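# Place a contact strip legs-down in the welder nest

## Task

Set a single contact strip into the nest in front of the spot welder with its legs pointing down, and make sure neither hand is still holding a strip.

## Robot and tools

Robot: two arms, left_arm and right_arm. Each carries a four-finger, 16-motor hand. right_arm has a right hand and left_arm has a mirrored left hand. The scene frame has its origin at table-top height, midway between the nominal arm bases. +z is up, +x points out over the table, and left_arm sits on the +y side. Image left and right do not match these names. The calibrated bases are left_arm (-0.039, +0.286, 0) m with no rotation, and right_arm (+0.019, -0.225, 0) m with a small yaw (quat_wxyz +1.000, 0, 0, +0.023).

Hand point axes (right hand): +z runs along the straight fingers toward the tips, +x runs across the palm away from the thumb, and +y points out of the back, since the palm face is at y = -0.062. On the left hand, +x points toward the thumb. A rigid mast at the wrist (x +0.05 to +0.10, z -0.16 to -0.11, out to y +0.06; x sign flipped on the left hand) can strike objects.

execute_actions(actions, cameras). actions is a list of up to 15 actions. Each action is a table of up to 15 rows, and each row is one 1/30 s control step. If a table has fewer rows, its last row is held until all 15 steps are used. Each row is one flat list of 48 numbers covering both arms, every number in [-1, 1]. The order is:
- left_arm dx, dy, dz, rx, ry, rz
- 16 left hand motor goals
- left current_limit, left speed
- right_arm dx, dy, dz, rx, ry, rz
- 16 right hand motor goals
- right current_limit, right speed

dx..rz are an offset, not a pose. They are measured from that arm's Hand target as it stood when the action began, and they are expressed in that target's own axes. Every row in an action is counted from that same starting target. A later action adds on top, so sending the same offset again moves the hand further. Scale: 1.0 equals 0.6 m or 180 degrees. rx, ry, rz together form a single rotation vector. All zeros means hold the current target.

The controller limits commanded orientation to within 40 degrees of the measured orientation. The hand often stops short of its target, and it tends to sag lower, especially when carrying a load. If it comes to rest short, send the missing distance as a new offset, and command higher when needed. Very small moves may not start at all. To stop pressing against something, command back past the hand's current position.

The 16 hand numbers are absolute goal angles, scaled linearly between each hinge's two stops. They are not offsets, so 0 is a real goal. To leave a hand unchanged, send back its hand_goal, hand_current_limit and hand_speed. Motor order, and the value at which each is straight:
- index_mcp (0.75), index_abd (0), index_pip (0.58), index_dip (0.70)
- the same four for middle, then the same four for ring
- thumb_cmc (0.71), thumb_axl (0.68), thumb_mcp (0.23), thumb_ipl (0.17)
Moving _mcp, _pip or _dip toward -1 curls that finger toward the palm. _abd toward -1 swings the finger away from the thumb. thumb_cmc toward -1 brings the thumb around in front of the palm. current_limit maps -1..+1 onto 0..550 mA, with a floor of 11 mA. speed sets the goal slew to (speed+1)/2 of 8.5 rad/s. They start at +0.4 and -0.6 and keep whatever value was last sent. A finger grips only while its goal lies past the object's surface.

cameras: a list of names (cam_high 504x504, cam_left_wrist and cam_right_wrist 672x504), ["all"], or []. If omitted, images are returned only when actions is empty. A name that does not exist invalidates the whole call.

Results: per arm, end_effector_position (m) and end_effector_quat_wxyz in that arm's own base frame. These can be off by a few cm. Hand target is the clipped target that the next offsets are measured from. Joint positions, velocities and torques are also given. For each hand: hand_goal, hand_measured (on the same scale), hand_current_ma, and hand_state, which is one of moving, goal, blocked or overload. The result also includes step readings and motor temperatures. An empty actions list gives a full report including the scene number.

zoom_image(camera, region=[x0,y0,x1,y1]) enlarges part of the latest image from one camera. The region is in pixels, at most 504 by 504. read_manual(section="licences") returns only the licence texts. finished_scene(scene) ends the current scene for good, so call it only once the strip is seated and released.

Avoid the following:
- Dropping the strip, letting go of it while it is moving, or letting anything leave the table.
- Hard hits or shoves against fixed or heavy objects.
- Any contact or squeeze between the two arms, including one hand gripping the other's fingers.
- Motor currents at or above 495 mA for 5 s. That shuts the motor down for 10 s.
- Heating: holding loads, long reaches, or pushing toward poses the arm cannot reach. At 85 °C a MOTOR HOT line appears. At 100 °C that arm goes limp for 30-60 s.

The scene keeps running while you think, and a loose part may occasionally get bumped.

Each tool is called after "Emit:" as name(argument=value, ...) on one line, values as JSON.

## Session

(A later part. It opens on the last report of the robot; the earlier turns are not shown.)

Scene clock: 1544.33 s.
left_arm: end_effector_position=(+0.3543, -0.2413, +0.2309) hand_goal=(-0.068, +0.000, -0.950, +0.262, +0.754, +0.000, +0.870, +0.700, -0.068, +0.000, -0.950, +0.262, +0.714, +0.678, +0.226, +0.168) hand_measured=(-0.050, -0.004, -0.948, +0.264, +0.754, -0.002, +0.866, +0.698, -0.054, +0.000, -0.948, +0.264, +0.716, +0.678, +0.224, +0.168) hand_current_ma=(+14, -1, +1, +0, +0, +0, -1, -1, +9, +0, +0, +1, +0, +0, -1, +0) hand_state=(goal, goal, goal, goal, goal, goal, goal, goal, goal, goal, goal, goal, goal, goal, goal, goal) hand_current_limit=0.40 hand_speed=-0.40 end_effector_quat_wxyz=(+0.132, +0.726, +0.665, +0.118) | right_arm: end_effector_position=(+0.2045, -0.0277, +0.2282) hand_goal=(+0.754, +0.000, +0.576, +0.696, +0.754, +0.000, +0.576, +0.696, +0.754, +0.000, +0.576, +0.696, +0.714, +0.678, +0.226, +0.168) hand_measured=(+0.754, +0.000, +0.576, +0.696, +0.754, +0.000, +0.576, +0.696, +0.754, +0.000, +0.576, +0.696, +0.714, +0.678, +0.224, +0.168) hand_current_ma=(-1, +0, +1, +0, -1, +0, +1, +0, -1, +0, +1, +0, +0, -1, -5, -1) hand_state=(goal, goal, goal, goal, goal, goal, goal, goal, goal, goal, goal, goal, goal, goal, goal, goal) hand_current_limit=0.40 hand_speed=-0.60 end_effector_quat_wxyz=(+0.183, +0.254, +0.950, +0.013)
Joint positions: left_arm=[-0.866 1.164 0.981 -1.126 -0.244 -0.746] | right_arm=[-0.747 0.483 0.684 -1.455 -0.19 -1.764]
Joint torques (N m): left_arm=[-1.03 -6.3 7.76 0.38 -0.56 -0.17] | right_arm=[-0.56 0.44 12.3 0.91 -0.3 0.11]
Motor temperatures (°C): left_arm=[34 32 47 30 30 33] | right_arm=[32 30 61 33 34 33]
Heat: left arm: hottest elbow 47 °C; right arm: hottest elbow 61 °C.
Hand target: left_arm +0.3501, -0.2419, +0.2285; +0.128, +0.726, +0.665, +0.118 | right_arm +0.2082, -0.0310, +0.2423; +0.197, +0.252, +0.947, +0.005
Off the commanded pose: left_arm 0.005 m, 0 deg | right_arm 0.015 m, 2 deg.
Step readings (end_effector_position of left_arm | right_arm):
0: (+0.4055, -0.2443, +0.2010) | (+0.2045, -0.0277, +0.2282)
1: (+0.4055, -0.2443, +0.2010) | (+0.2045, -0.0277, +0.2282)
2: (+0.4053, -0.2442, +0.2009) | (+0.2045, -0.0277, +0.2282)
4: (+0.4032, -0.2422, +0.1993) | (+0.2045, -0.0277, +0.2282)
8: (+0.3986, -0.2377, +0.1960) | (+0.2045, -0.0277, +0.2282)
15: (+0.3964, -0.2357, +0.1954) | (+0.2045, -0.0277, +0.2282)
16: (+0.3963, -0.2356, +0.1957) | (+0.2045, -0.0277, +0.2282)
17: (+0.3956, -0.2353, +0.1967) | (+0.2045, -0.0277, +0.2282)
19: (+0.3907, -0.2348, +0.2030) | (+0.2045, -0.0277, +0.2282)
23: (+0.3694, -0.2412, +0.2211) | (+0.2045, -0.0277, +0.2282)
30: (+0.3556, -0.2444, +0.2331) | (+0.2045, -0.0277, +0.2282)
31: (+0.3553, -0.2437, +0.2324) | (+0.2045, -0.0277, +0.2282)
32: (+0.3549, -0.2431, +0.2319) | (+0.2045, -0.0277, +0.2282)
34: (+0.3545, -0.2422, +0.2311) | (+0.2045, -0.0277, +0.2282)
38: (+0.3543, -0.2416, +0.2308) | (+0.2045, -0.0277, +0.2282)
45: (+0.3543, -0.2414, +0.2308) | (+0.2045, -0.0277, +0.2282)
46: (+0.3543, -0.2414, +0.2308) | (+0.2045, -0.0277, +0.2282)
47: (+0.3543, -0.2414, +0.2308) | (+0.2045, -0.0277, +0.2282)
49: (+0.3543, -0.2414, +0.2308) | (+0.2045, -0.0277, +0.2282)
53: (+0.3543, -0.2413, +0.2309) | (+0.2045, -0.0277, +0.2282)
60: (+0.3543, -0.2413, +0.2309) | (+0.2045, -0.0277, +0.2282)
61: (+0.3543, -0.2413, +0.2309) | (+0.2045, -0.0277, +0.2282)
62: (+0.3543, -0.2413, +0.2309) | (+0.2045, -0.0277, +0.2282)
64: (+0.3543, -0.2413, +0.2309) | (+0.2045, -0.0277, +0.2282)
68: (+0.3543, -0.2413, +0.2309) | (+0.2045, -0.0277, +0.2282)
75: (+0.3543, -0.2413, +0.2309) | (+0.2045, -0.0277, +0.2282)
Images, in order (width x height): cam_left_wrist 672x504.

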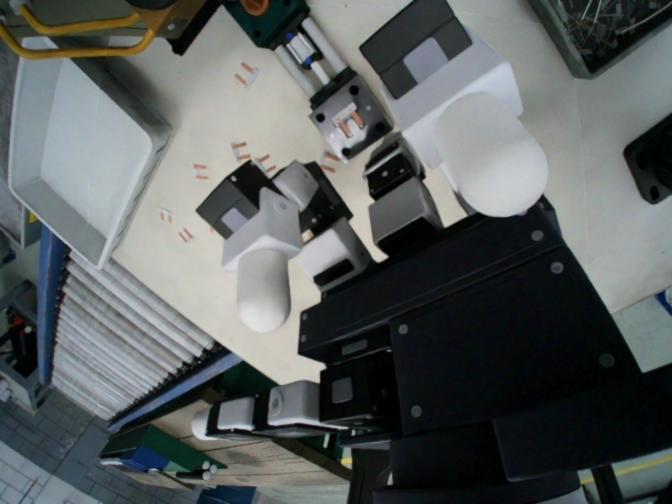

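Emit:
execute_actions(actions=[[[0.0527,0.0936,0.0307,0,0,0,-0.068,0,-0.95,0.262,0.754,0,0.869,0.7,-0.068,0,-0.95,0.262,0.714,0.678,0.226,0.168,0.4,-0.4,0,0,0,0,0,0,0.754,0,0.576,0.696,0.754,0,0.576,0.696,0.754,0,0.576,0.696,0.714,0.678,0.226,0.168,0.4,-0.6]],[[0,-0.0137,0.0376,0,0,0,-0.068,0,-0.95,0.262,0.754,0,0.869,0.7,-0.068,0,-0.95,0.262,0.714,0.678,0.226,0.168,0.4,-0.4,0,0,0,0,0,0,0.754,0,0.576,0.696,0.754,0,0.576,0.696,0.754,0,0.576,0.696,0.714,0.678,0.226,0.168,0.4,-0.6]]], cameras=["cam_left_wrist"])

Emit:
zoom_image(camera="cam_left_wrist", region=[330, 80, 450, 170])

Scene clock: 1582.80 s.
left_arm: end_effector_position=(+0.4096, -0.2137, +0.2084) hand_goal=(-0.068, +0.000, -0.950, +0.262, +0.754, +0.000, +0.870, +0.700, -0.068, +0.000, -0.950, +0.262, +0.714, +0.678, +0.226, +0.168) hand_measured=(-0.050, -0.004, -0.948, +0.264, +0.754, -0.002, +0.868, +0.698, -0.054, +0.000, -0.948, +0.264, +0.716, +0.678, +0.224, +0.168) hand_current_ma=(+13, -1, +0, +0, +0, +0, -1, -1, +9, +0, +0, +1, +0, +0, -1, +0) hand_state=(goal, goal, goal, goal, goal, goal, goal, goal, goal, goal, goal, goal, goal, goal, goal, goal) hand_current_limit=0.40 hand_speed=-0.40 end_effector_quat_wxyz=(+0.125, +0.723, +0.669, +0.117) | right_arm: end_effector_position=(+0.2045, -0.0277, +0.2282) hand_goal=(+0.754, +0.000, +0.576, +0.696, +0.754, +0.000, +0.576, +0.696, +0.754, +0.000, +0.576, +0.696, +0.714, +0.678, +0.226, +0.168) hand_measured=(+0.754, +0.000, +0.576, +0.696, +0.754, +0.000, +0.576, +0.696, +0.754, +0.000, +0.576, +0.696, +0.714, +0.678, +0.224, +0.168) hand_current_ma=(-1, +0, +1, +0, -1, +0, +1, +0, -1, +0, +1, +0, +0, -1, -5, -1) hand_state=(goal, goal, goal, goal, goal, goal, goal, goal, goal, goal, goal, goal, goal, goal, goal, goal) hand_current_limit=0.40 hand_speed=-0.60 end_effector_quat_wxyz=(+0.183, +0.254, +0.950, +0.013)
Joint positions: left_arm=[-0.696 1.236 0.981 -1.032 -0.199 -0.591] | right_arm=[-0.747 0.483 0.684 -1.455 -0.19 -1.764]
Joint torques (N m): left_arm=[-0.15 -6.89 7.65 1.39 -0.35 0.07] | right_arm=[-0.67 0.5 12.55 0.62 -0.27 0.09]
Motor temperatures (°C): left_arm=[34 32 46 30 30 33] | right_arm=[32 30 61 33 34 33]
Heat: left arm: hottest elbow 46 °C; right arm: hottest elbow 61 °C.
Hand target: left_arm +0.4117, -0.2155, +0.2064; +0.128, +0.726, +0.665, +0.118 | right_arm +0.2082, -0.0310, +0.2423; +0.197, +0.252, +0.947, +0.005
Off the commanded pose: left_arm 0.003 m, 1 deg | right_arm 0.015 m, 2 deg.
Step readings (end_effector_position of left_arm | right_arm):
0: (+0.3543, -0.2413, +0.2309) | (+0.2045, -0.0277, +0.2282)
1: (+0.3543, -0.2414, +0.2308) | (+0.2045, -0.0277, +0.2282)
2: (+0.3546, -0.2414, +0.2302) | (+0.2045, -0.0277, +0.2282)
4: (+0.3608, -0.2363, +0.2272) | (+0.2045, -0.0277, +0.2282)
8: (+0.3861, -0.2089, +0.2188) | (+0.2045, -0.0277, +0.2282)
15: (+0.3974, -0.2015, +0.2078) | (+0.2045, -0.0277, +0.2282)
16: (+0.3976, -0.2020, +0.2079) | (+0.2045, -0.0277, +0.2282)
17: (+0.3984, -0.2029, +0.2083) | (+0.2045, -0.0277, +0.2282)
19: (+0.4018, -0.2062, +0.2100) | (+0.2045, -0.0277, +0.2282)
23: (+0.4071, -0.2113, +0.2102) | (+0.2045, -0.0277, +0.2282)
30: (+0.4094, -0.2134, +0.2083) | (+0.2045, -0.0277, +0.2282)
Images, in order (width x height): cam_left_wrist 672x504.

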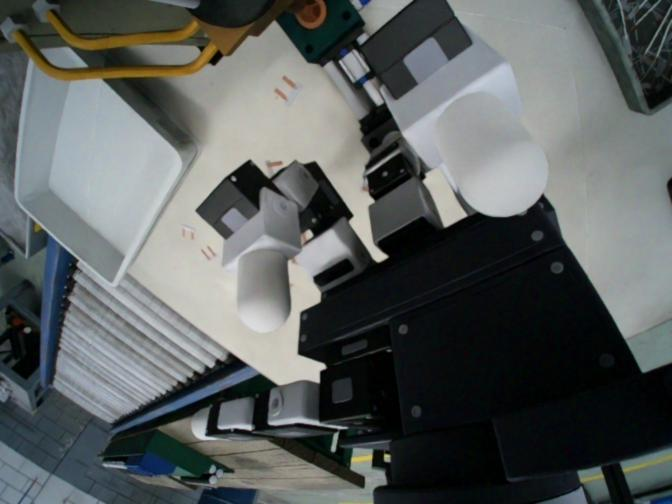

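Scaled by 4.200 from the camera's 672x504 image, which has a finer 960x720 frame.

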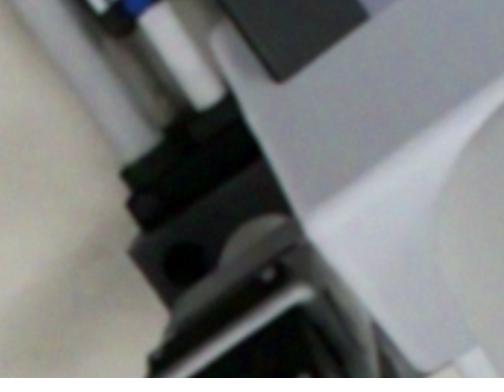

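Emit:
zoom_image(camera="cam_left_wrist", region=[365, 110, 425, 155])

Scaled by 8.400 from the camera's 672x504 image, which has a finer 960x720 frame.

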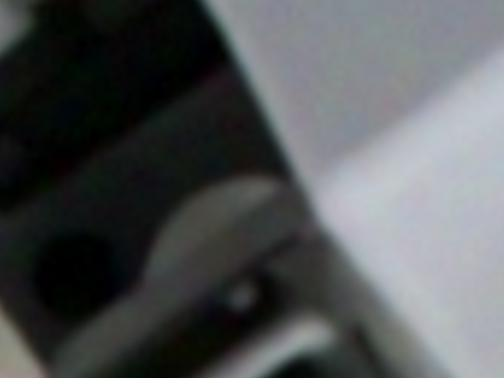

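Emit:
execute_actions(actions=[[[-0.0056,-0.0115,0.0135,0,0,0,-0.068,0,-0.95,0.262,0.754,0,0.869,0.7,-0.068,0,-0.95,0.262,0.714,0.678,0.226,0.168,0.4,-0.4,0,0,0,0,0,0,0.754,0,0.576,0.696,0.754,0,0.576,0.696,0.754,0,0.576,0.696,0.714,0.678,0.226,0.168,0.4,-0.6]]], cameras=["cam_left_wrist"])

Emit:
zoom_image(camera="cam_left_wrist", region=[365, 110, 425, 155])

Scene clock: 1638.30 s.
left_arm: end_effector_position=(+0.4083, -0.2126, +0.1978) hand_goal=(-0.068, +0.000, -0.950, +0.262, +0.754, +0.000, +0.870, +0.700, -0.068, +0.000, -0.950, +0.262, +0.714, +0.678, +0.226, +0.168) hand_measured=(-0.050, -0.004, -0.948, +0.264, +0.754, -0.002, +0.868, +0.698, -0.054, +0.000, -0.948, +0.264, +0.716, +0.678, +0.224, +0.168) hand_current_ma=(+13, -1, +0, +0, +0, +0, -1, -1, +9, +0, +0, +1, +0, +0, -1, +0) hand_state=(goal, goal, goal, goal, goal, goal, goal, goal, goal, goal, goal, goal, goal, goal, goal, goal) hand_current_limit=0.40 hand_speed=-0.40 end_effector_quat_wxyz=(+0.124, +0.723, +0.669, +0.117) | right_arm: end_effector_position=(+0.2045, -0.0277, +0.2282) hand_goal=(+0.754, +0.000, +0.576, +0.696, +0.754, +0.000, +0.576, +0.696, +0.754, +0.000, +0.576, +0.696, +0.714, +0.678, +0.226, +0.168) hand_measured=(+0.754, +0.000, +0.576, +0.696, +0.754, +0.000, +0.576, +0.696, +0.754, +0.000, +0.576, +0.696, +0.714, +0.678, +0.224, +0.168) hand_current_ma=(-1, +0, +1, +0, -1, +0, +1, +0, -1, +0, +1, +0, +0, -1, -5, -1) hand_state=(goal, goal, goal, goal, goal, goal, goal, goal, goal, goal, goal, goal, goal, goal, goal, goal) hand_current_limit=0.40 hand_speed=-0.60 end_effector_quat_wxyz=(+0.183, +0.254, +0.950, +0.013)
Joint positions: left_arm=[-0.696 1.241 0.957 -1.007 -0.199 -0.591] | right_arm=[-0.747 0.483 0.684 -1.455 -0.19 -1.764]
Joint torques (N m): left_arm=[-1.08 -6.89 7.64 1.39 -0.51 -0.06] | right_arm=[-0.21 0.79 12.49 0.79 -0.32 0.09]
Motor temperatures (°C): left_arm=[34 32 46 30 30 33] | right_arm=[32 30 61 33 34 33]
Heat: left arm: hottest elbow 46 °C; right arm: hottest elbow 61 °C.
Hand target: left_arm +0.4077, -0.2185, +0.1964; +0.128, +0.726, +0.665, +0.118 | right_arm +0.2082, -0.0310, +0.2423; +0.197, +0.252, +0.947, +0.005
Off the commanded pose: left_arm 0.006 m, 1 deg | right_arm 0.015 m, 2 deg.
Step readings (end_effector_position of left_arm | right_arm):
0: (+0.4096, -0.2137, +0.2084) | (+0.2045, -0.0277, +0.2282)
1: (+0.4096, -0.2137, +0.2084) | (+0.2045, -0.0277, +0.2282)
2: (+0.4097, -0.2137, +0.2081) | (+0.2045, -0.0277, +0.2282)
4: (+0.4098, -0.2138, +0.2064) | (+0.2045, -0.0277, +0.2282)
8: (+0.4081, -0.2125, +0.2003) | (+0.2045, -0.0277, +0.2282)
15: (+0.4082, -0.2125, +0.1977) | (+0.2045, -0.0277, +0.2282)
Images, in order (width x height): cam_left_wrist 672x504.

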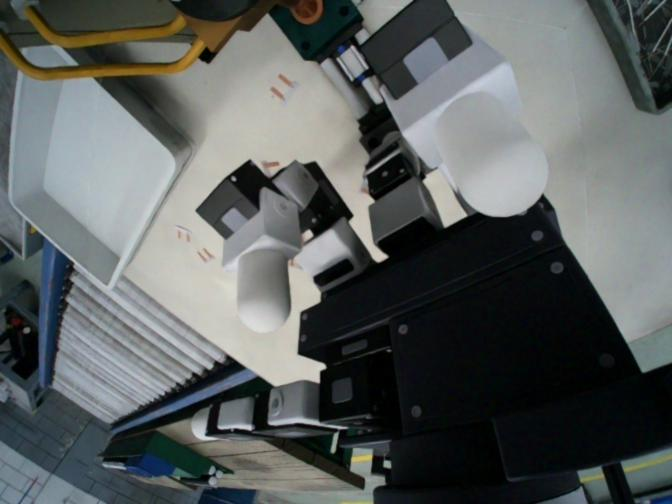

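Scaled by 8.400 from the camera's 672x504 image, which has a finer 960x720 frame.

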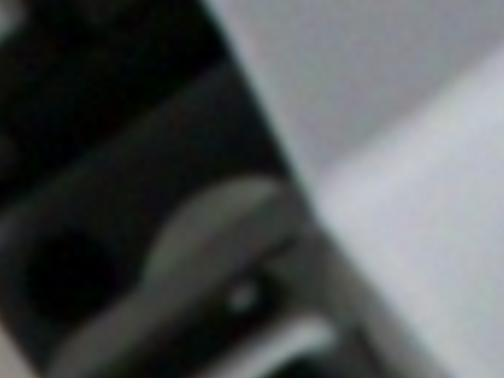

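Emit:
execute_actions(actions=[[[-0.0051,-0.0023,0.0027,0,0,0,-0.068,0,-0.95,0.262,0.754,0,0.869,0.7,-0.068,0,-0.95,0.262,0.714,0.678,0.226,0.168,0.4,-0.4,0,0,0,0,0,0,0.754,0,0.576,0.696,0.754,0,0.576,0.696,0.754,0,0.576,0.696,0.714,0.678,0.226,0.168,0.4,-0.6]]], cameras=["cam_left_wrist"])

Emit:
zoom_image(camera="cam_left_wrist", region=[365, 110, 425, 155])

Scene clock: 1649.00 s.
left_arm: end_effector_position=(+0.4078, -0.2162, +0.1971) hand_goal=(-0.068, +0.000, -0.950, +0.262, +0.754, +0.000, +0.870, +0.700, -0.068, +0.000, -0.950, +0.262, +0.714, +0.678, +0.226, +0.168) hand_measured=(-0.050, -0.004, -0.948, +0.264, +0.754, -0.002, +0.868, +0.698, -0.054, +0.000, -0.948, +0.264, +0.716, +0.678, +0.224, +0.168) hand_current_ma=(+13, -1, +0, +0, +0, +0, -1, -1, +9, +0, +0, +1, +0, +0, -1, +0) hand_state=(goal, goal, goal, goal, goal, goal, goal, goal, goal, goal, goal, goal, goal, goal, goal, goal) hand_current_limit=0.40 hand_speed=-0.40 end_effector_quat_wxyz=(+0.124, +0.726, +0.667, +0.118) | right_arm: end_effector_position=(+0.2045, -0.0277, +0.2282) hand_goal=(+0.754, +0.000, +0.576, +0.696, +0.754, +0.000, +0.576, +0.696, +0.754, +0.000, +0.576, +0.696, +0.714, +0.678, +0.226, +0.168) hand_measured=(+0.754, +0.000, +0.576, +0.696, +0.754, +0.000, +0.576, +0.696, +0.754, +0.000, +0.576, +0.696, +0.714, +0.678, +0.224, +0.168) hand_current_ma=(-1, +0, +1, +0, -1, +0, +1, +0, -1, +0, +1, +0, +0, -1, -5, -1) hand_state=(goal, goal, goal, goal, goal, goal, goal, goal, goal, goal, goal, goal, goal, goal, goal, goal) hand_current_limit=0.40 hand_speed=-0.60 end_effector_quat_wxyz=(+0.183, +0.254, +0.950, +0.013)
Joint positions: left_arm=[-0.704 1.244 0.957 -1.003 -0.201 -0.591] | right_arm=[-0.747 0.483 0.684 -1.455 -0.19 -1.764]
Joint torques (N m): left_arm=[-1.14 -6.83 7.56 1.4 -0.51 -0.14] | right_arm=[-0.38 0.09 12.49 0.85 -0.28 0.07]
Motor temperatures (°C): left_arm=[34 32 45 30 30 33] | right_arm=[32 30 61 33 34 33]
Heat: left arm: hottest elbow 45 °C; right arm: hottest elbow 61 °C.
Hand target: left_arm +0.4067, -0.2215, +0.1944; +0.128, +0.726, +0.665, +0.118 | right_arm +0.2082, -0.0310, +0.2423; +0.197, +0.252, +0.947, +0.005
Off the commanded pose: left_arm 0.006 m, 0 deg | right_arm 0.015 m, 2 deg.
Step readings (end_effector_position of left_arm | right_arm):
0: (+0.4083, -0.2126, +0.1978) | (+0.2045, -0.0277, +0.2282)
1: (+0.4083, -0.2126, +0.1978) | (+0.2045, -0.0277, +0.2282)
2: (+0.4083, -0.2128, +0.1978) | (+0.2045, -0.0277, +0.2282)
4: (+0.4082, -0.2135, +0.1981) | (+0.2045, -0.0277, +0.2282)
8: (+0.4079, -0.2153, +0.1978) | (+0.2045, -0.0277, +0.2282)
15: (+0.4078, -0.2162, +0.1971) | (+0.2045, -0.0277, +0.2282)
Images, in order (width x height): cam_left_wrist 672x504.

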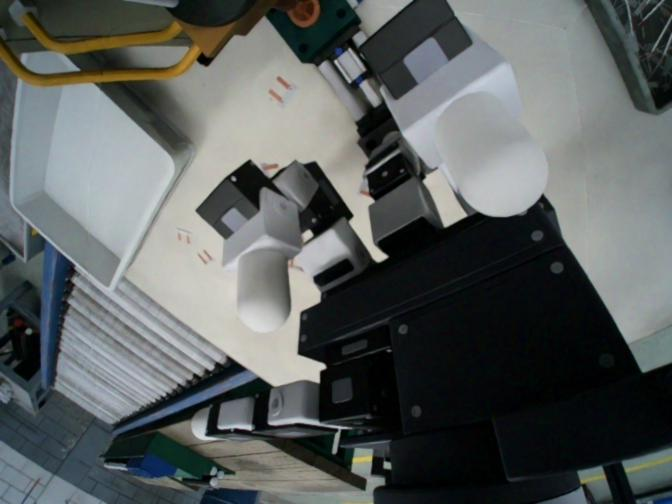

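Scaled by 8.400 from the camera's 672x504 image, which has a finer 960x720 frame.

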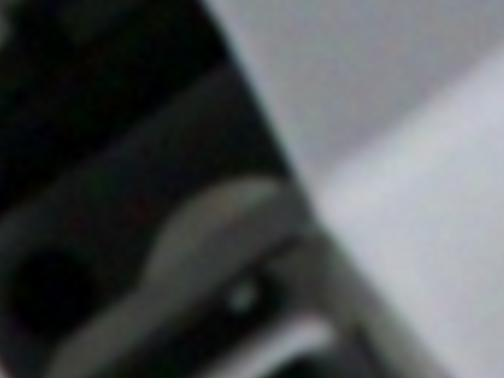

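Emit:
execute_actions(actions=[[[-0.002,-0.0055,0.0033,0,0,0,-0.068,0,-0.95,0.262,0.754,0,0.869,0.7,-0.068,0,-0.95,0.262,0.714,0.678,0.226,0.168,0.4,-0.4,0,0,0,0,0,0,0.754,0,0.576,0.696,0.754,0,0.576,0.696,0.754,0,0.576,0.696,0.714,0.678,0.226,0.168,0.4,-0.6]]], cameras=[])

Scene clock: 1684.90 s.
left_arm: end_effector_position=(+0.4052, -0.2175, +0.1936) hand_goal=(-0.068, +0.000, -0.950, +0.262, +0.754, +0.000, +0.870, +0.700, -0.068, +0.000, -0.950, +0.262, +0.714, +0.678, +0.226, +0.168) hand_measured=(-0.050, -0.004, -0.948, +0.264, +0.754, -0.002, +0.868, +0.698, -0.054, +0.000, -0.948, +0.264, +0.716, +0.678, +0.224, +0.168) hand_current_ma=(+13, -1, +0, +0, +0, +0, -1, -1, +9, +0, +0, +1, +0, +0, -1, +0) hand_state=(goal, goal, goal, goal, goal, goal, goal, goal, goal, goal, goal, goal, goal, goal, goal, goal) hand_current_limit=0.40 hand_speed=-0.40 end_effector_quat_wxyz=(+0.124, +0.727, +0.665, +0.118) | right_arm: end_effector_position=(+0.2045, -0.0277, +0.2282) hand_goal=(+0.754, +0.000, +0.576, +0.696, +0.754, +0.000, +0.576, +0.696, +0.754, +0.000, +0.576, +0.696, +0.714, +0.678, +0.226, +0.168) hand_measured=(+0.754, +0.000, +0.576, +0.696, +0.754, +0.000, +0.576, +0.696, +0.754, +0.000, +0.576, +0.696, +0.714, +0.678, +0.224, +0.168) hand_current_ma=(-1, +0, +1, +0, -1, +0, +1, +0, -1, +0, +1, +0, +0, -1, -5, -1) hand_state=(goal, goal, goal, goal, goal, goal, goal, goal, goal, goal, goal, goal, goal, goal, goal, goal) hand_current_limit=0.40 hand_speed=-0.60 end_effector_quat_wxyz=(+0.183, +0.254, +0.950, +0.013)
Joint positions: left_arm=[-0.711 1.244 0.948 -0.996 -0.203 -0.594] | right_arm=[-0.747 0.483 0.684 -1.455 -0.19 -1.764]
Joint torques (N m): left_arm=[-1.14 -6.83 7.56 1.39 -0.51 -0.18] | right_arm=[-0.97 0.32 12.46 0.81 -0.29 0.1]
Motor temperatures (°C): left_arm=[34 32 45 30 30 33] | right_arm=[32 30 61 33 34 33]
Heat: left arm: hottest elbow 45 °C; right arm: hottest elbow 61 °C.
Hand target: left_arm +0.4041, -0.2225, +0.1914; +0.128, +0.726, +0.665, +0.118 | right_arm +0.2082, -0.0310, +0.2423; +0.197, +0.252, +0.947, +0.005
Off the commanded pose: left_arm 0.006 m, 0 deg | right_arm 0.015 m, 2 deg.
Step readings (end_effector_position of left_arm | right_arm):
0: (+0.4078, -0.2162, +0.1971) | (+0.2045, -0.0277, +0.2282)
1: (+0.4078, -0.2162, +0.1971) | (+0.2045, -0.0277, +0.2282)
2: (+0.4079, -0.2162, +0.1972) | (+0.2045, -0.0277, +0.2282)
4: (+0.4076, -0.2165, +0.1966) | (+0.2045, -0.0277, +0.2282)
8: (+0.4058, -0.2170, +0.1942) | (+0.2045, -0.0277, +0.2282)
15: (+0.4052, -0.2175, +0.1935) | (+0.2045, -0.0277, +0.2282)
No camera images: "cameras" was empty.

Emit:
execute_actions(actions=[[[0,-0.0011,0.0031,0,0,0,-0.068,0,-0.95,0.262,0.754,0,0.869,0.7,-0.068,0,-0.95,0.262,0.714,0.678,0.226,0.168,0.4,-0.4,0,0,0,0,0,0,0.754,0,0.576,0.696,0.754,0,0.576,0.696,0.754,0,0.576,0.696,0.714,0.678,0.226,0.168,0.4,-0.6]]], cameras=[])

Scene clock: 1692.07 s.
left_arm: end_effector_position=(+0.4061, -0.2182, +0.1939) hand_goal=(-0.068, +0.000, -0.950, +0.262, +0.754, +0.000, +0.870, +0.700, -0.068, +0.000, -0.950, +0.262, +0.714, +0.678, +0.226, +0.168) hand_measured=(-0.050, -0.004, -0.948, +0.264, +0.754, -0.002, +0.868, +0.698, -0.054, +0.000, -0.948, +0.264, +0.716, +0.678, +0.224, +0.168) hand_current_ma=(+13, -1, +0, +0, +0, +0, -1, -1, +9, +0, +0, +1, +0, +0, -1, +0) hand_state=(goal, goal, goal, goal, goal, goal, goal, goal, goal, goal, goal, goal, goal, goal, goal, goal) hand_current_limit=0.40 hand_speed=-0.40 end_effector_quat_wxyz=(+0.126, +0.726, +0.665, +0.118) | right_arm: end_effector_position=(+0.2045, -0.0277, +0.2282) hand_goal=(+0.754, +0.000, +0.576, +0.696, +0.754, +0.000, +0.576, +0.696, +0.754, +0.000, +0.576, +0.696, +0.714, +0.678, +0.226, +0.168) hand_measured=(+0.754, +0.000, +0.576, +0.696, +0.754, +0.000, +0.576, +0.696, +0.754, +0.000, +0.576, +0.696, +0.714, +0.678, +0.224, +0.168) hand_current_ma=(-1, +0, +1, +0, -1, +0, +1, +0, -1, +0, +1, +0, +0, -1, -5, -1) hand_state=(goal, goal, goal, goal, goal, goal, goal, goal, goal, goal, goal, goal, goal, goal, goal, goal) hand_current_limit=0.40 hand_speed=-0.60 end_effector_quat_wxyz=(+0.183, +0.254, +0.950, +0.013)
Joint positions: left_arm=[-0.711 1.245 0.948 -0.99 -0.203 -0.594] | right_arm=[-0.747 0.483 0.684 -1.455 -0.19 -1.764]
Joint torques (N m): left_arm=[-1.08 -6.77 7.25 1.39 -0.51 -0.18] | right_arm=[0.21 0.79 12.45 0.73 -0.32 0.1]
Motor temperatures (°C): left_arm=[34 32 45 30 30 33] | right_arm=[32 30 61 33 34 33]
Heat: left arm: hottest elbow 45 °C; right arm: hottest elbow 61 °C.
Hand target: left_arm +0.4042, -0.2225, +0.1894; +0.128, +0.726, +0.665, +0.118 | right_arm +0.2082, -0.0310, +0.2423; +0.197, +0.252, +0.947, +0.005
Off the commanded pose: left_arm 0.007 m, 0 deg | right_arm 0.015 m, 2 deg.
Step readings (end_effector_position of left_arm | right_arm):
0: (+0.4052, -0.2174, +0.1936) | (+0.2045, -0.0277, +0.2282)
1: (+0.4052, -0.2174, +0.1936) | (+0.2045, -0.0277, +0.2282)
2: (+0.4053, -0.2175, +0.1936) | (+0.2045, -0.0277, +0.2282)
4: (+0.4055, -0.2177, +0.1938) | (+0.2045, -0.0277, +0.2282)
8: (+0.4060, -0.2181, +0.1940) | (+0.2045, -0.0277, +0.2282)
15: (+0.4061, -0.2182, +0.1939) | (+0.2045, -0.0277, +0.2282)
No camera images: "cameras" was empty.

Emit:
execute_actions(actions=[[[0,-0.0017,0.0047,0,0,0,-0.068,0,-0.95,0.262,0.754,0,0.869,0.7,-0.068,0,-0.95,0.262,0.714,0.678,0.226,0.168,0.4,-0.4,0,0,0,0,0,0,0.754,0,0.576,0.696,0.754,0,0.576,0.696,0.754,0,0.576,0.696,0.714,0.678,0.226,0.168,0.4,-0.6]]], cameras=["cam_left_wrist"])

Emit:
zoom_image(camera="cam_left_wrist", region=[365, 110, 425, 155])

Scene clock: 1699.10 s.
left_arm: end_effector_position=(+0.4061, -0.2180, +0.1917) hand_goal=(-0.068, +0.000, -0.950, +0.262, +0.754, +0.000, +0.870, +0.700, -0.068, +0.000, -0.950, +0.262, +0.714, +0.678, +0.226, +0.168) hand_measured=(-0.050, -0.004, -0.948, +0.264, +0.754, +0.000, +0.870, +0.700, -0.054, +0.000, -0.948, +0.264, +0.716, +0.678, +0.224, +0.168) hand_current_ma=(+13, -1, +0, +0, +0, +0, +0, +0, +9, +0, +0, +1, +0, +0, -1, +0) hand_state=(goal, goal, goal, goal, goal, goal, goal, goal, goal, goal, goal, goal, goal, goal, goal, goal) hand_current_limit=0.40 hand_speed=-0.40 end_effector_quat_wxyz=(+0.127, +0.726, +0.665, +0.118) | right_arm: end_effector_position=(+0.2045, -0.0277, +0.2282) hand_goal=(+0.754, +0.000, +0.576, +0.696, +0.754, +0.000, +0.576, +0.696, +0.754, +0.000, +0.576, +0.696, +0.714, +0.678, +0.226, +0.168) hand_measured=(+0.754, +0.000, +0.576, +0.696, +0.754, +0.000, +0.576, +0.696, +0.754, +0.000, +0.576, +0.696, +0.714, +0.678, +0.224, +0.168) hand_current_ma=(-1, +0, +1, +0, -1, +0, +1, +0, -1, +0, +1, +0, +0, -1, -5, -1) hand_state=(goal, goal, goal, goal, goal, goal, goal, goal, goal, goal, goal, goal, goal, goal, goal, goal) hand_current_limit=0.40 hand_speed=-0.60 end_effector_quat_wxyz=(+0.183, +0.254, +0.950, +0.013)
Joint positions: left_arm=[-0.711 1.246 0.942 -0.982 -0.204 -0.594] | right_arm=[-0.747 0.483 0.684 -1.455 -0.19 -1.764]
Joint torques (N m): left_arm=[-1.08 -6.65 7.27 1.42 -0.47 -0.18] | right_arm=[-0.26 0.62 12.49 0.94 -0.27 0.07]
Motor temperatures (°C): left_arm=[34 32 46 30 30 33] | right_arm=[32 30 61 33 34 33]
Heat: left arm: hottest elbow 46 °C; right arm: hottest elbow 61 °C.
Hand target: left_arm +0.4042, -0.2226, +0.1865; +0.128, +0.726, +0.665, +0.118 | right_arm +0.2082, -0.0310, +0.2423; +0.197, +0.252, +0.947, +0.005
Off the commanded pose: left_arm 0.007 m, 0 deg | right_arm 0.015 m, 2 deg.
Step readings (end_effector_position of left_arm | right_arm):
0: (+0.4061, -0.2182, +0.1939) | (+0.2045, -0.0277, +0.2282)
1: (+0.4061, -0.2182, +0.1939) | (+0.2045, -0.0277, +0.2282)
2: (+0.4061, -0.2182, +0.1937) | (+0.2045, -0.0277, +0.2282)
4: (+0.4059, -0.2180, +0.1926) | (+0.2045, -0.0277, +0.2282)
8: (+0.4060, -0.2180, +0.1917) | (+0.2045, -0.0277, +0.2282)
15: (+0.4061, -0.2180, +0.1917) | (+0.2045, -0.0277, +0.2282)
Images, in order (width x height): cam_left_wrist 672x504.

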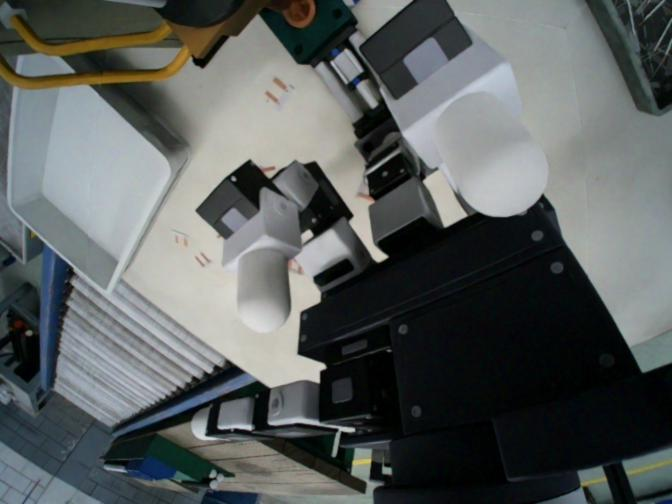

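Scaled by 8.400 from the camera's 672x504 image, which has a finer 960x720 frame.

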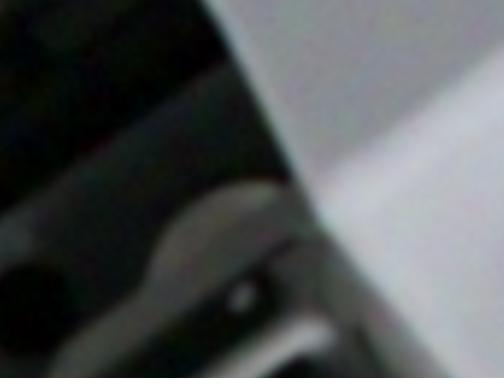

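Emit:
execute_actions(actions=[[[0,-0.0011,0.0031,0,0,0,-0.068,0,-0.95,0.262,0.754,0,0.869,0.7,-0.068,0,-0.95,0.262,0.714,0.678,0.226,0.168,0.4,-0.4,0,0,0,0,0,0,0.754,0,0.576,0.696,0.754,0,0.576,0.696,0.754,0,0.576,0.696,0.714,0.678,0.226,0.168,0.4,-0.6]]], cameras=[])

Scene clock: 1715.40 s.
left_arm: end_effector_position=(+0.4066, -0.2183, +0.1918) hand_goal=(-0.068, +0.000, -0.950, +0.262, +0.754, +0.000, +0.870, +0.700, -0.068, +0.000, -0.950, +0.262, +0.714, +0.678, +0.226, +0.168) hand_measured=(-0.050, -0.004, -0.948, +0.264, +0.758, +0.002, +0.874, +0.702, -0.054, +0.000, -0.948, +0.264, +0.716, +0.678, +0.224, +0.168) hand_current_ma=(+13, -1, +0, +0, +1, +0, +1, +0, +9, +0, +0, +1, +0, +0, -1, +0) hand_state=(goal, goal, goal, goal, goal, goal, goal, goal, goal, goal, goal, goal, goal, goal, goal, goal) hand_current_limit=0.40 hand_speed=-0.40 end_effector_quat_wxyz=(+0.128, +0.726, +0.665, +0.119) | right_arm: end_effector_position=(+0.2045, -0.0277, +0.2282) hand_goal=(+0.754, +0.000, +0.576, +0.696, +0.754, +0.000, +0.576, +0.696, +0.754, +0.000, +0.576, +0.696, +0.714, +0.678, +0.226, +0.168) hand_measured=(+0.754, +0.000, +0.576, +0.696, +0.754, +0.000, +0.576, +0.696, +0.754, +0.000, +0.576, +0.696, +0.714, +0.678, +0.224, +0.168) hand_current_ma=(-1, +0, +1, +0, -1, +0, +1, +0, -1, +0, +1, +0, +0, -1, -5, -1) hand_state=(goal, goal, goal, goal, goal, goal, goal, goal, goal, goal, goal, goal, goal, goal, goal, goal) hand_current_limit=0.40 hand_speed=-0.60 end_effector_quat_wxyz=(+0.183, +0.254, +0.950, +0.013)
Joint positions: left_arm=[-0.711 1.246 0.941 -0.977 -0.204 -0.594] | right_arm=[-0.747 0.483 0.684 -1.455 -0.19 -1.764]
Joint torques (N m): left_arm=[-1.14 -6.53 7.05 1.47 -0.44 -0.17] | right_arm=[-0.38 0.62 12.74 0.77 -0.33 0.08]
Motor temperatures (°C): left_arm=[34 32 46 30 30 33] | right_arm=[32 30 61 33 34 33]
Heat: left arm: hottest elbow 46 °C; right arm: hottest elbow 61 °C.
Hand target: left_arm +0.4042, -0.2226, +0.1845; +0.128, +0.726, +0.665, +0.118 | right_arm +0.2082, -0.0310, +0.2423; +0.197, +0.252, +0.947, +0.005
Off the commanded pose: left_arm 0.009 m, 0 deg | right_arm 0.015 m, 2 deg.
Step readings (end_effector_position of left_arm | right_arm):
0: (+0.4061, -0.2180, +0.1917) | (+0.2045, -0.0277, +0.2282)
1: (+0.4061, -0.2180, +0.1917) | (+0.2045, -0.0277, +0.2282)
2: (+0.4061, -0.2181, +0.1918) | (+0.2045, -0.0277, +0.2282)
4: (+0.4062, -0.2181, +0.1917) | (+0.2045, -0.0277, +0.2282)
8: (+0.4065, -0.2182, +0.1917) | (+0.2045, -0.0277, +0.2282)
15: (+0.4066, -0.2183, +0.1918) | (+0.2045, -0.0277, +0.2282)
No camera images: "cameras" was empty.

Emit:
execute_actions(actions=[[[0,0,0,0,0,0,-0.068,0,-0.95,0.262,0.768,0,0.869,0.7,-0.068,0,-0.95,0.262,0.714,0.678,0.226,0.168,0.4,-0.4,0,0,0,0,0,0,0.754,0,0.576,0.696,0.754,0,0.576,0.696,0.754,0,0.576,0.696,0.714,0.678,0.226,0.168,0.4,-0.6]]], cameras=[])

Emit:
execute_actions(actions=[[[0,0,0,0,0,0,-0.068,0,-0.95,0.262,0.774,0,0.869,0.7,-0.068,0,-0.95,0.262,0.714,0.678,0.226,0.168,0.4,-0.4,0,0,0,0,0,0,0.754,0,0.576,0.696,0.754,0,0.576,0.696,0.754,0,0.576,0.696,0.714,0.678,0.226,0.168,0.4,-0.6]]], cameras=["cam_left_wrist"])

Emit:
zoom_image(camera="cam_left_wrist", region=[365, 110, 425, 155])

Scene clock: 1725.70 s.
left_arm: end_effector_position=(+0.4069, -0.2183, +0.1921) hand_goal=(-0.068, +0.000, -0.950, +0.262, +0.768, +0.000, +0.870, +0.700, -0.068, +0.000, -0.950, +0.262, +0.714, +0.678, +0.226, +0.168) hand_measured=(-0.050, -0.004, -0.948, +0.264, +0.764, +0.004, +0.872, +0.702, -0.054, +0.000, -0.948, +0.264, +0.716, +0.678, +0.224, +0.168) hand_current_ma=(+13, -1, +0, +0, -2, +1, +1, +0, +9, +0, +0, +1, +0, +0, -1, +0) hand_state=(goal, goal, goal, goal, goal, goal, goal, goal, goal, goal, goal, goal, goal, goal, goal, goal) hand_current_limit=0.40 hand_speed=-0.40 end_effector_quat_wxyz=(+0.129, +0.726, +0.665, +0.120) | right_arm: end_effector_position=(+0.2045, -0.0277, +0.2282) hand_goal=(+0.754, +0.000, +0.576, +0.696, +0.754, +0.000, +0.576, +0.696, +0.754, +0.000, +0.576, +0.696, +0.714, +0.678, +0.226, +0.168) hand_measured=(+0.754, +0.000, +0.576, +0.696, +0.754, +0.000, +0.576, +0.696, +0.754, +0.000, +0.576, +0.696, +0.714, +0.678, +0.224, +0.168) hand_current_ma=(-1, +0, +1, +0, -1, +0, +1, +0, -1, +0, +1, +0, +0, -1, -5, -1) hand_state=(goal, goal, goal, goal, goal, goal, goal, goal, goal, goal, goal, goal, goal, goal, goal, goal) hand_current_limit=0.40 hand_speed=-0.60 end_effector_quat_wxyz=(+0.183, +0.254, +0.950, +0.013)
Joint positions: left_arm=[-0.711 1.246 0.941 -0.976 -0.205 -0.594] | right_arm=[-0.747 0.483 0.684 -1.455 -0.19 -1.764]
Joint torques (N m): left_arm=[-1.14 -6.53 7.05 1.39 -0.39 -0.17] | right_arm=[-0.26 0.85 12.63 0.81 -0.29 0.06]
Motor temperatures (°C): left_arm=[34 32 45 30 30 33] | right_arm=[32 30 61 33 34 33]
Heat: left arm: hottest elbow 45 °C; right arm: hottest elbow 61 °C.
Hand target: left_arm +0.4042, -0.2225, +0.1844; +0.128, +0.726, +0.665, +0.118 | right_arm +0.2082, -0.0310, +0.2423; +0.197, +0.252, +0.947, +0.005
Off the commanded pose: left_arm 0.009 m, 0 deg | right_arm 0.015 m, 2 deg.
Step readings (end_effector_position of left_arm | right_arm):
0: (+0.4066, -0.2183, +0.1918) | (+0.2045, -0.0277, +0.2282)
1: (+0.4066, -0.2183, +0.1918) | (+0.2045, -0.0277, +0.2282)
2: (+0.4067, -0.2183, +0.1919) | (+0.2045, -0.0277, +0.2282)
4: (+0.4069, -0.2183, +0.1921) | (+0.2045, -0.0277, +0.2282)
8: (+0.4069, -0.2183, +0.1921) | (+0.2045, -0.0277, +0.2282)
15: (+0.4069, -0.2183, +0.1921) | (+0.2045, -0.0277, +0.2282)
No camera images: "cameras" was empty.

Scene clock: 1726.40 s.
left_arm: end_effector_position=(+0.4069, -0.2183, +0.1921) hand_goal=(-0.068, +0.000, -0.950, +0.262, +0.774, +0.000, +0.870, +0.700, -0.068, +0.000, -0.950, +0.262, +0.714, +0.678, +0.226, +0.168) hand_measured=(-0.050, -0.004, -0.948, +0.264, +0.764, +0.004, +0.872, +0.702, -0.054, +0.000, -0.948, +0.264, +0.716, +0.678, +0.224, +0.168) hand_current_ma=(+13, -1, +0, +0, -5, +1, +0, +0, +9, +0, +0, +1, +0, +0, -1, +0) hand_state=(goal, goal, goal, goal, goal, goal, goal, goal, goal, goal, goal, goal, goal, goal, goal, goal) hand_current_limit=0.40 hand_speed=-0.40 end_effector_quat_wxyz=(+0.129, +0.726, +0.665, +0.120) | right_arm: end_effector_position=(+0.2045, -0.0277, +0.2282) hand_goal=(+0.754, +0.000, +0.576, +0.696, +0.754, +0.000, +0.576, +0.696, +0.754, +0.000, +0.576, +0.696, +0.714, +0.678, +0.226, +0.168) hand_measured=(+0.754, +0.000, +0.576, +0.696, +0.754, +0.000, +0.576, +0.696, +0.754, +0.000, +0.576, +0.696, +0.714, +0.678, +0.224, +0.168) hand_current_ma=(-1, +0, +1, +0, -1, +0, +1, +0, -1, +0, +1, +0, +0, -1, -5, -1) hand_state=(goal, goal, goal, goal, goal, goal, goal, goal, goal, goal, goal, goal, goal, goal, goal, goal) hand_current_limit=0.40 hand_speed=-0.60 end_effector_quat_wxyz=(+0.183, +0.254, +0.950, +0.013)
Joint positions: left_arm=[-0.711 1.246 0.941 -0.976 -0.206 -0.594] | right_arm=[-0.747 0.483 0.684 -1.455 -0.19 -1.764]
Joint torques (N m): left_arm=[-1.14 -6.53 7.05 1.39 -0.38 -0.17] | right_arm=[0.09 0.32 12.56 0.76 -0.27 0.08]
Motor temperatures (°C): left_arm=[34 32 45 30 30 33] | right_arm=[32 30 61 33 34 33]
Heat: left arm: hottest elbow 45 °C; right arm: hottest elbow 61 °C.
Hand target: left_arm +0.4042, -0.2225, +0.1845; +0.128, +0.726, +0.665, +0.118 | right_arm +0.2082, -0.0310, +0.2423; +0.197, +0.252, +0.947, +0.005
Off the commanded pose: left_arm 0.009 m, 0 deg | right_arm 0.015 m, 2 deg.
Step readings (end_effector_position of left_arm | right_arm):
0: (+0.4069, -0.2183, +0.1921) | (+0.2045, -0.0277, +0.2282)
1: (+0.4069, -0.2183, +0.1921) | (+0.2045, -0.0277, +0.2282)
2: (+0.4069, -0.2183, +0.1921) | (+0.2045, -0.0277, +0.2282)
4: (+0.4069, -0.2183, +0.1921) | (+0.2045, -0.0277, +0.2282)
8: (+0.4069, -0.2183, +0.1921) | (+0.2045, -0.0277, +0.2282)
15: (+0.4069, -0.2183, +0.1921) | (+0.2045, -0.0277, +0.2282)
Images, in order (width x height): cam_left_wrist 672x504.

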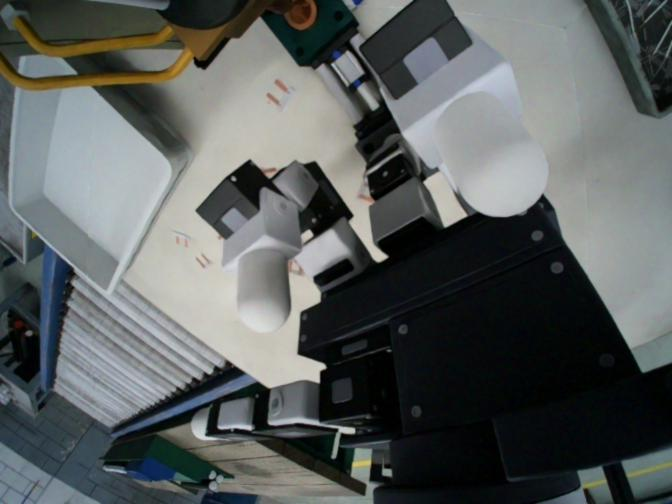

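Scaled by 8.400 from the camera's 672x504 image, which has a finer 960x720 frame.

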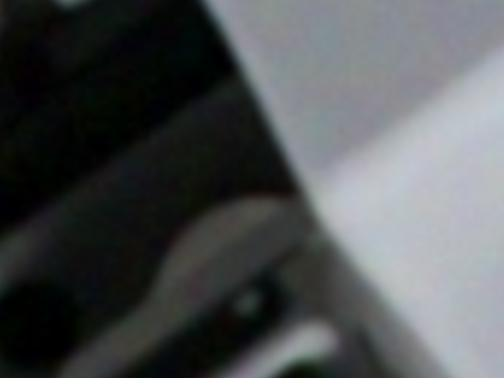

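Emit:
execute_actions(actions=[[[0,0,0,0,0,0,-0.068,0,-0.95,0.262,0.786,0,0.869,0.7,-0.068,0,-0.95,0.262,0.714,0.678,0.226,0.168,0.4,-0.4,0,0,0,0,0,0,0.754,0,0.576,0.696,0.754,0,0.576,0.696,0.754,0,0.576,0.696,0.714,0.678,0.226,0.168,0.4,-0.6]]], cameras=["cam_left_wrist"])

Emit:
zoom_image(camera="cam_left_wrist", region=[365, 110, 425, 155])

Scene clock: 1737.50 s.
left_arm: end_effector_position=(+0.4073, -0.2185, +0.1924) hand_goal=(-0.068, +0.000, -0.950, +0.262, +0.786, +0.000, +0.870, +0.700, -0.068, +0.000, -0.950, +0.262, +0.714, +0.678, +0.226, +0.168) hand_measured=(-0.050, -0.004, -0.948, +0.264, +0.772, +0.004, +0.868, +0.700, -0.054, +0.000, -0.948, +0.264, +0.716, +0.678, +0.224, +0.168) hand_current_ma=(+13, -1, +0, +0, -10, +1, +0, +0, +9, +0, +0, +1, +0, +0, -1, +0) hand_state=(goal, goal, goal, goal, goal, goal, goal, goal, goal, goal, goal, goal, goal, goal, goal, goal) hand_current_limit=0.40 hand_speed=-0.40 end_effector_quat_wxyz=(+0.130, +0.725, +0.665, +0.120) | right_arm: end_effector_position=(+0.2045, -0.0277, +0.2282) hand_goal=(+0.754, +0.000, +0.576, +0.696, +0.754, +0.000, +0.576, +0.696, +0.754, +0.000, +0.576, +0.696, +0.714, +0.678, +0.226, +0.168) hand_measured=(+0.754, +0.000, +0.576, +0.696, +0.754, +0.000, +0.576, +0.696, +0.754, +0.000, +0.576, +0.696, +0.714, +0.678, +0.224, +0.168) hand_current_ma=(-1, +0, +1, +0, -1, +0, +1, +0, -1, +0, +1, +0, +0, -1, -5, -1) hand_state=(goal, goal, goal, goal, goal, goal, goal, goal, goal, goal, goal, goal, goal, goal, goal, goal) hand_current_limit=0.40 hand_speed=-0.60 end_effector_quat_wxyz=(+0.183, +0.254, +0.950, +0.013)
Joint positions: left_arm=[-0.711 1.246 0.941 -0.974 -0.206 -0.594] | right_arm=[-0.747 0.483 0.684 -1.455 -0.19 -1.764]
Joint torques (N m): left_arm=[-1.14 -6.53 7.05 1.32 -0.36 -0.17] | right_arm=[-0.44 0.03 12.64 0.65 -0.23 0.13]
Motor temperatures (°C): left_arm=[34 32 45 30 30 33] | right_arm=[32 30 61 33 34 33]
Heat: left arm: hottest elbow 45 °C; right arm: hottest elbow 61 °C.
Hand target: left_arm +0.4042, -0.2225, +0.1845; +0.128, +0.726, +0.665, +0.118 | right_arm +0.2082, -0.0310, +0.2423; +0.197, +0.252, +0.947, +0.005
Off the commanded pose: left_arm 0.009 m, 0 deg | right_arm 0.015 m, 2 deg.
Step readings (end_effector_position of left_arm | right_arm):
0: (+0.4069, -0.2183, +0.1921) | (+0.2045, -0.0277, +0.2282)
1: (+0.4069, -0.2183, +0.1921) | (+0.2045, -0.0277, +0.2282)
2: (+0.4070, -0.2183, +0.1922) | (+0.2045, -0.0277, +0.2282)
4: (+0.4073, -0.2185, +0.1924) | (+0.2045, -0.0277, +0.2282)
8: (+0.4073, -0.2185, +0.1924) | (+0.2045, -0.0277, +0.2282)
15: (+0.4073, -0.2185, +0.1924) | (+0.2045, -0.0277, +0.2282)
Images, in order (width x height): cam_left_wrist 672x504.

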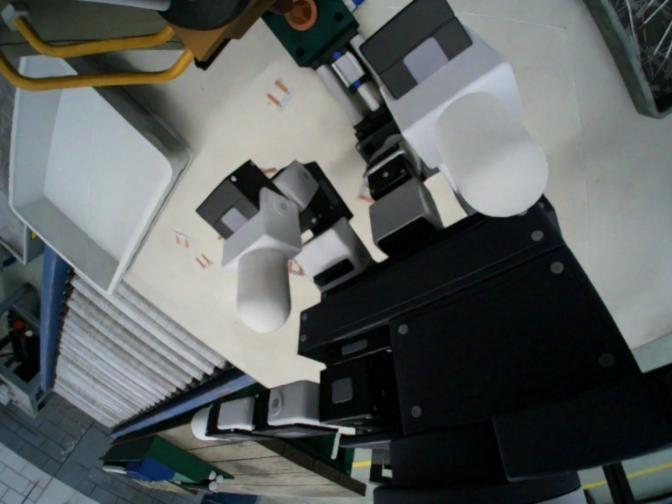

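Scaled by 8.400 from the camera's 672x504 image, which has a finer 960x720 frame.

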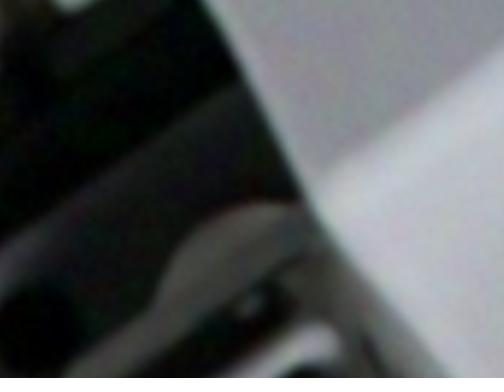

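Emit:
execute_actions(actions=[[[0,0,0,0,0,0,-0.068,0,-0.95,0.262,0.8,0,0.869,0.7,-0.068,0,-0.95,0.262,0.714,0.678,0.226,0.168,0.4,-0.4,0,0,0,0,0,0,0.754,0,0.576,0.696,0.754,0,0.576,0.696,0.754,0,0.576,0.696,0.714,0.678,0.226,0.168,0.4,-0.6]]], cameras=["cam_left_wrist"])

Emit:
zoom_image(camera="cam_left_wrist", region=[365, 110, 425, 155])

Scene clock: 1745.30 s.
left_arm: end_effector_position=(+0.4074, -0.2186, +0.1925) hand_goal=(-0.068, +0.000, -0.950, +0.262, +0.800, +0.000, +0.870, +0.700, -0.068, +0.000, -0.950, +0.262, +0.714, +0.678, +0.226, +0.168) hand_measured=(-0.050, -0.004, -0.948, +0.264, +0.780, +0.004, +0.868, +0.700, -0.054, +0.000, -0.948, +0.264, +0.716, +0.678, +0.224, +0.168) hand_current_ma=(+13, -1, +0, +0, -17, +1, -1, +0, +9, +0, +0, +1, +0, +0, -1, +0) hand_state=(goal, goal, goal, goal, goal, goal, goal, goal, goal, goal, goal, goal, goal, goal, goal, goal) hand_current_limit=0.40 hand_speed=-0.40 end_effector_quat_wxyz=(+0.130, +0.725, +0.665, +0.120) | right_arm: end_effector_position=(+0.2045, -0.0277, +0.2282) hand_goal=(+0.754, +0.000, +0.576, +0.696, +0.754, +0.000, +0.576, +0.696, +0.754, +0.000, +0.576, +0.696, +0.714, +0.678, +0.226, +0.168) hand_measured=(+0.754, +0.000, +0.576, +0.696, +0.754, +0.000, +0.576, +0.696, +0.754, +0.000, +0.576, +0.696, +0.714, +0.678, +0.224, +0.168) hand_current_ma=(-1, +0, +1, +0, -1, +0, +1, +0, -1, +0, +1, +0, +0, -1, -5, -1) hand_state=(goal, goal, goal, goal, goal, goal, goal, goal, goal, goal, goal, goal, goal, goal, goal, goal) hand_current_limit=0.40 hand_speed=-0.60 end_effector_quat_wxyz=(+0.183, +0.254, +0.950, +0.013)
Joint positions: left_arm=[-0.711 1.246 0.941 -0.973 -0.206 -0.594] | right_arm=[-0.747 0.483 0.684 -1.455 -0.19 -1.764]
Joint torques (N m): left_arm=[-1.14 -6.53 7.05 1.28 -0.35 -0.17] | right_arm=[-0.73 0.62 12.53 0.79 -0.28 0.11]
Motor temperatures (°C): left_arm=[34 32 45 30 30 33] | right_arm=[32 30 61 33 34 33]
Heat: left arm: hottest elbow 45 °C; right arm: hottest elbow 61 °C.
Hand target: left_arm +0.4042, -0.2226, +0.1844; +0.128, +0.726, +0.665, +0.117 | right_arm +0.2082, -0.0310, +0.2423; +0.197, +0.252, +0.947, +0.005
Off the commanded pose: left_arm 0.010 m, 0 deg | right_arm 0.015 m, 2 deg.
Step readings (end_effector_position of left_arm | right_arm):
0: (+0.4073, -0.2185, +0.1924) | (+0.2045, -0.0277, +0.2282)
1: (+0.4073, -0.2185, +0.1924) | (+0.2045, -0.0277, +0.2282)
2: (+0.4073, -0.2185, +0.1924) | (+0.2045, -0.0277, +0.2282)
4: (+0.4074, -0.2186, +0.1925) | (+0.2045, -0.0277, +0.2282)
8: (+0.4074, -0.2186, +0.1925) | (+0.2045, -0.0277, +0.2282)
15: (+0.4074, -0.2186, +0.1925) | (+0.2045, -0.0277, +0.2282)
Images, in order (width x height): cam_left_wrist 672x504.

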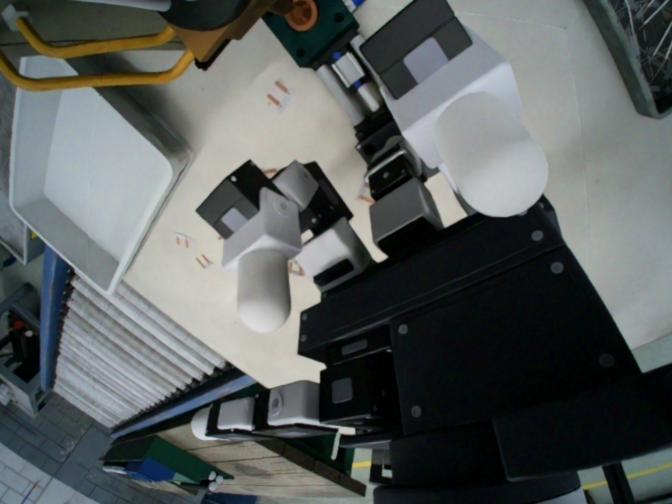

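Scaled by 8.400 from the camera's 672x504 image, which has a finer 960x720 frame.

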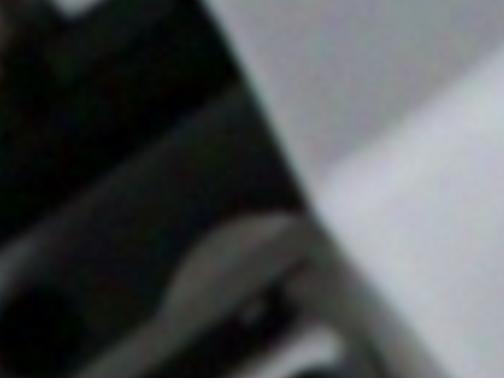

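Emit:
execute_actions(actions=[[[0,0,0,0,0,0,-0.068,0,-0.95,0.262,0.81,0,0.869,0.7,-0.068,0,-0.95,0.262,0.714,0.678,0.226,0.168,0.4,-0.4,0,0,0,0,0,0,0.754,0,0.576,0.696,0.754,0,0.576,0.696,0.754,0,0.576,0.696,0.714,0.678,0.226,0.168,0.4,-0.6]]], cameras=["cam_left_wrist"])

Emit:
zoom_image(camera="cam_left_wrist", region=[365, 110, 425, 155])

Scene clock: 1752.17 s.
left_arm: end_effector_position=(+0.4070, -0.2182, +0.1913) hand_goal=(-0.068, +0.000, -0.950, +0.262, +0.810, +0.000, +0.870, +0.700, -0.068, +0.000, -0.950, +0.262, +0.714, +0.678, +0.226, +0.168) hand_measured=(-0.052, -0.004, -0.948, +0.264, +0.804, +0.002, +0.868, +0.700, -0.054, +0.000, -0.948, +0.264, +0.716, +0.678, +0.224, +0.168) hand_current_ma=(+13, -1, +0, +0, -3, +0, +0, +0, +9, +0, +0, +1, +0, +0, -1, +0) hand_state=(goal, goal, goal, goal, goal, goal, goal, goal, goal, goal, goal, goal, goal, goal, goal, goal) hand_current_limit=0.40 hand_speed=-0.40 end_effector_quat_wxyz=(+0.129, +0.725, +0.665, +0.120) | right_arm: end_effector_position=(+0.2045, -0.0277, +0.2282) hand_goal=(+0.754, +0.000, +0.576, +0.696, +0.754, +0.000, +0.576, +0.696, +0.754, +0.000, +0.576, +0.696, +0.714, +0.678, +0.226, +0.168) hand_measured=(+0.754, +0.000, +0.576, +0.696, +0.754, +0.000, +0.576, +0.696, +0.754, +0.000, +0.576, +0.696, +0.714, +0.678, +0.224, +0.168) hand_current_ma=(-1, +0, +1, +0, -1, +0, +1, +0, -1, +0, +1, +0, +0, -1, -5, -1) hand_state=(goal, goal, goal, goal, goal, goal, goal, goal, goal, goal, goal, goal, goal, goal, goal, goal) hand_current_limit=0.40 hand_speed=-0.60 end_effector_quat_wxyz=(+0.183, +0.254, +0.950, +0.013)
Joint positions: left_arm=[-0.711 1.246 0.939 -0.972 -0.206 -0.594] | right_arm=[-0.747 0.483 0.684 -1.455 -0.19 -1.764]
Joint torques (N m): left_arm=[-1.08 -6.53 7.2 1.26 -0.35 -0.17] | right_arm=[0.03 0.09 12.56 0.62 -0.31 0.12]
Motor temperatures (°C): left_arm=[34 32 45 30 30 33] | right_arm=[32 30 61 33 34 33]
Heat: left arm: hottest elbow 45 °C; right arm: hottest elbow 61 °C.
Hand target: left_arm +0.4042, -0.2225, +0.1845; +0.128, +0.726, +0.665, +0.118 | right_arm +0.2082, -0.0310, +0.2423; +0.197, +0.252, +0.947, +0.005
Off the commanded pose: left_arm 0.009 m, 0 deg | right_arm 0.015 m, 2 deg.
Step readings (end_effector_position of left_arm | right_arm):
0: (+0.4074, -0.2186, +0.1925) | (+0.2045, -0.0277, +0.2282)
1: (+0.4074, -0.2186, +0.1925) | (+0.2045, -0.0277, +0.2282)
2: (+0.4075, -0.2186, +0.1926) | (+0.2045, -0.0277, +0.2282)
4: (+0.4071, -0.2183, +0.1916) | (+0.2045, -0.0277, +0.2282)
8: (+0.4070, -0.2182, +0.1913) | (+0.2045, -0.0277, +0.2282)
15: (+0.4070, -0.2182, +0.1913) | (+0.2045, -0.0277, +0.2282)
Images, in order (width x height): cam_left_wrist 672x504.

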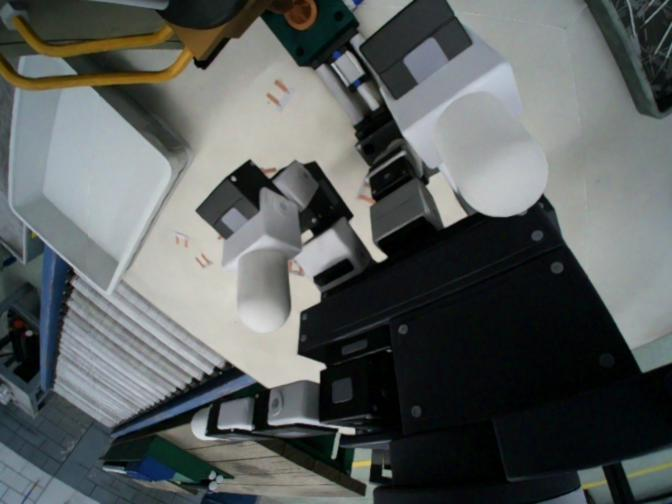

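Scaled by 8.400 from the camera's 672x504 image, which has a finer 960x720 frame.

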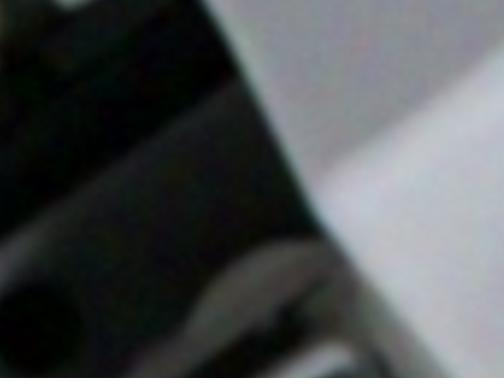

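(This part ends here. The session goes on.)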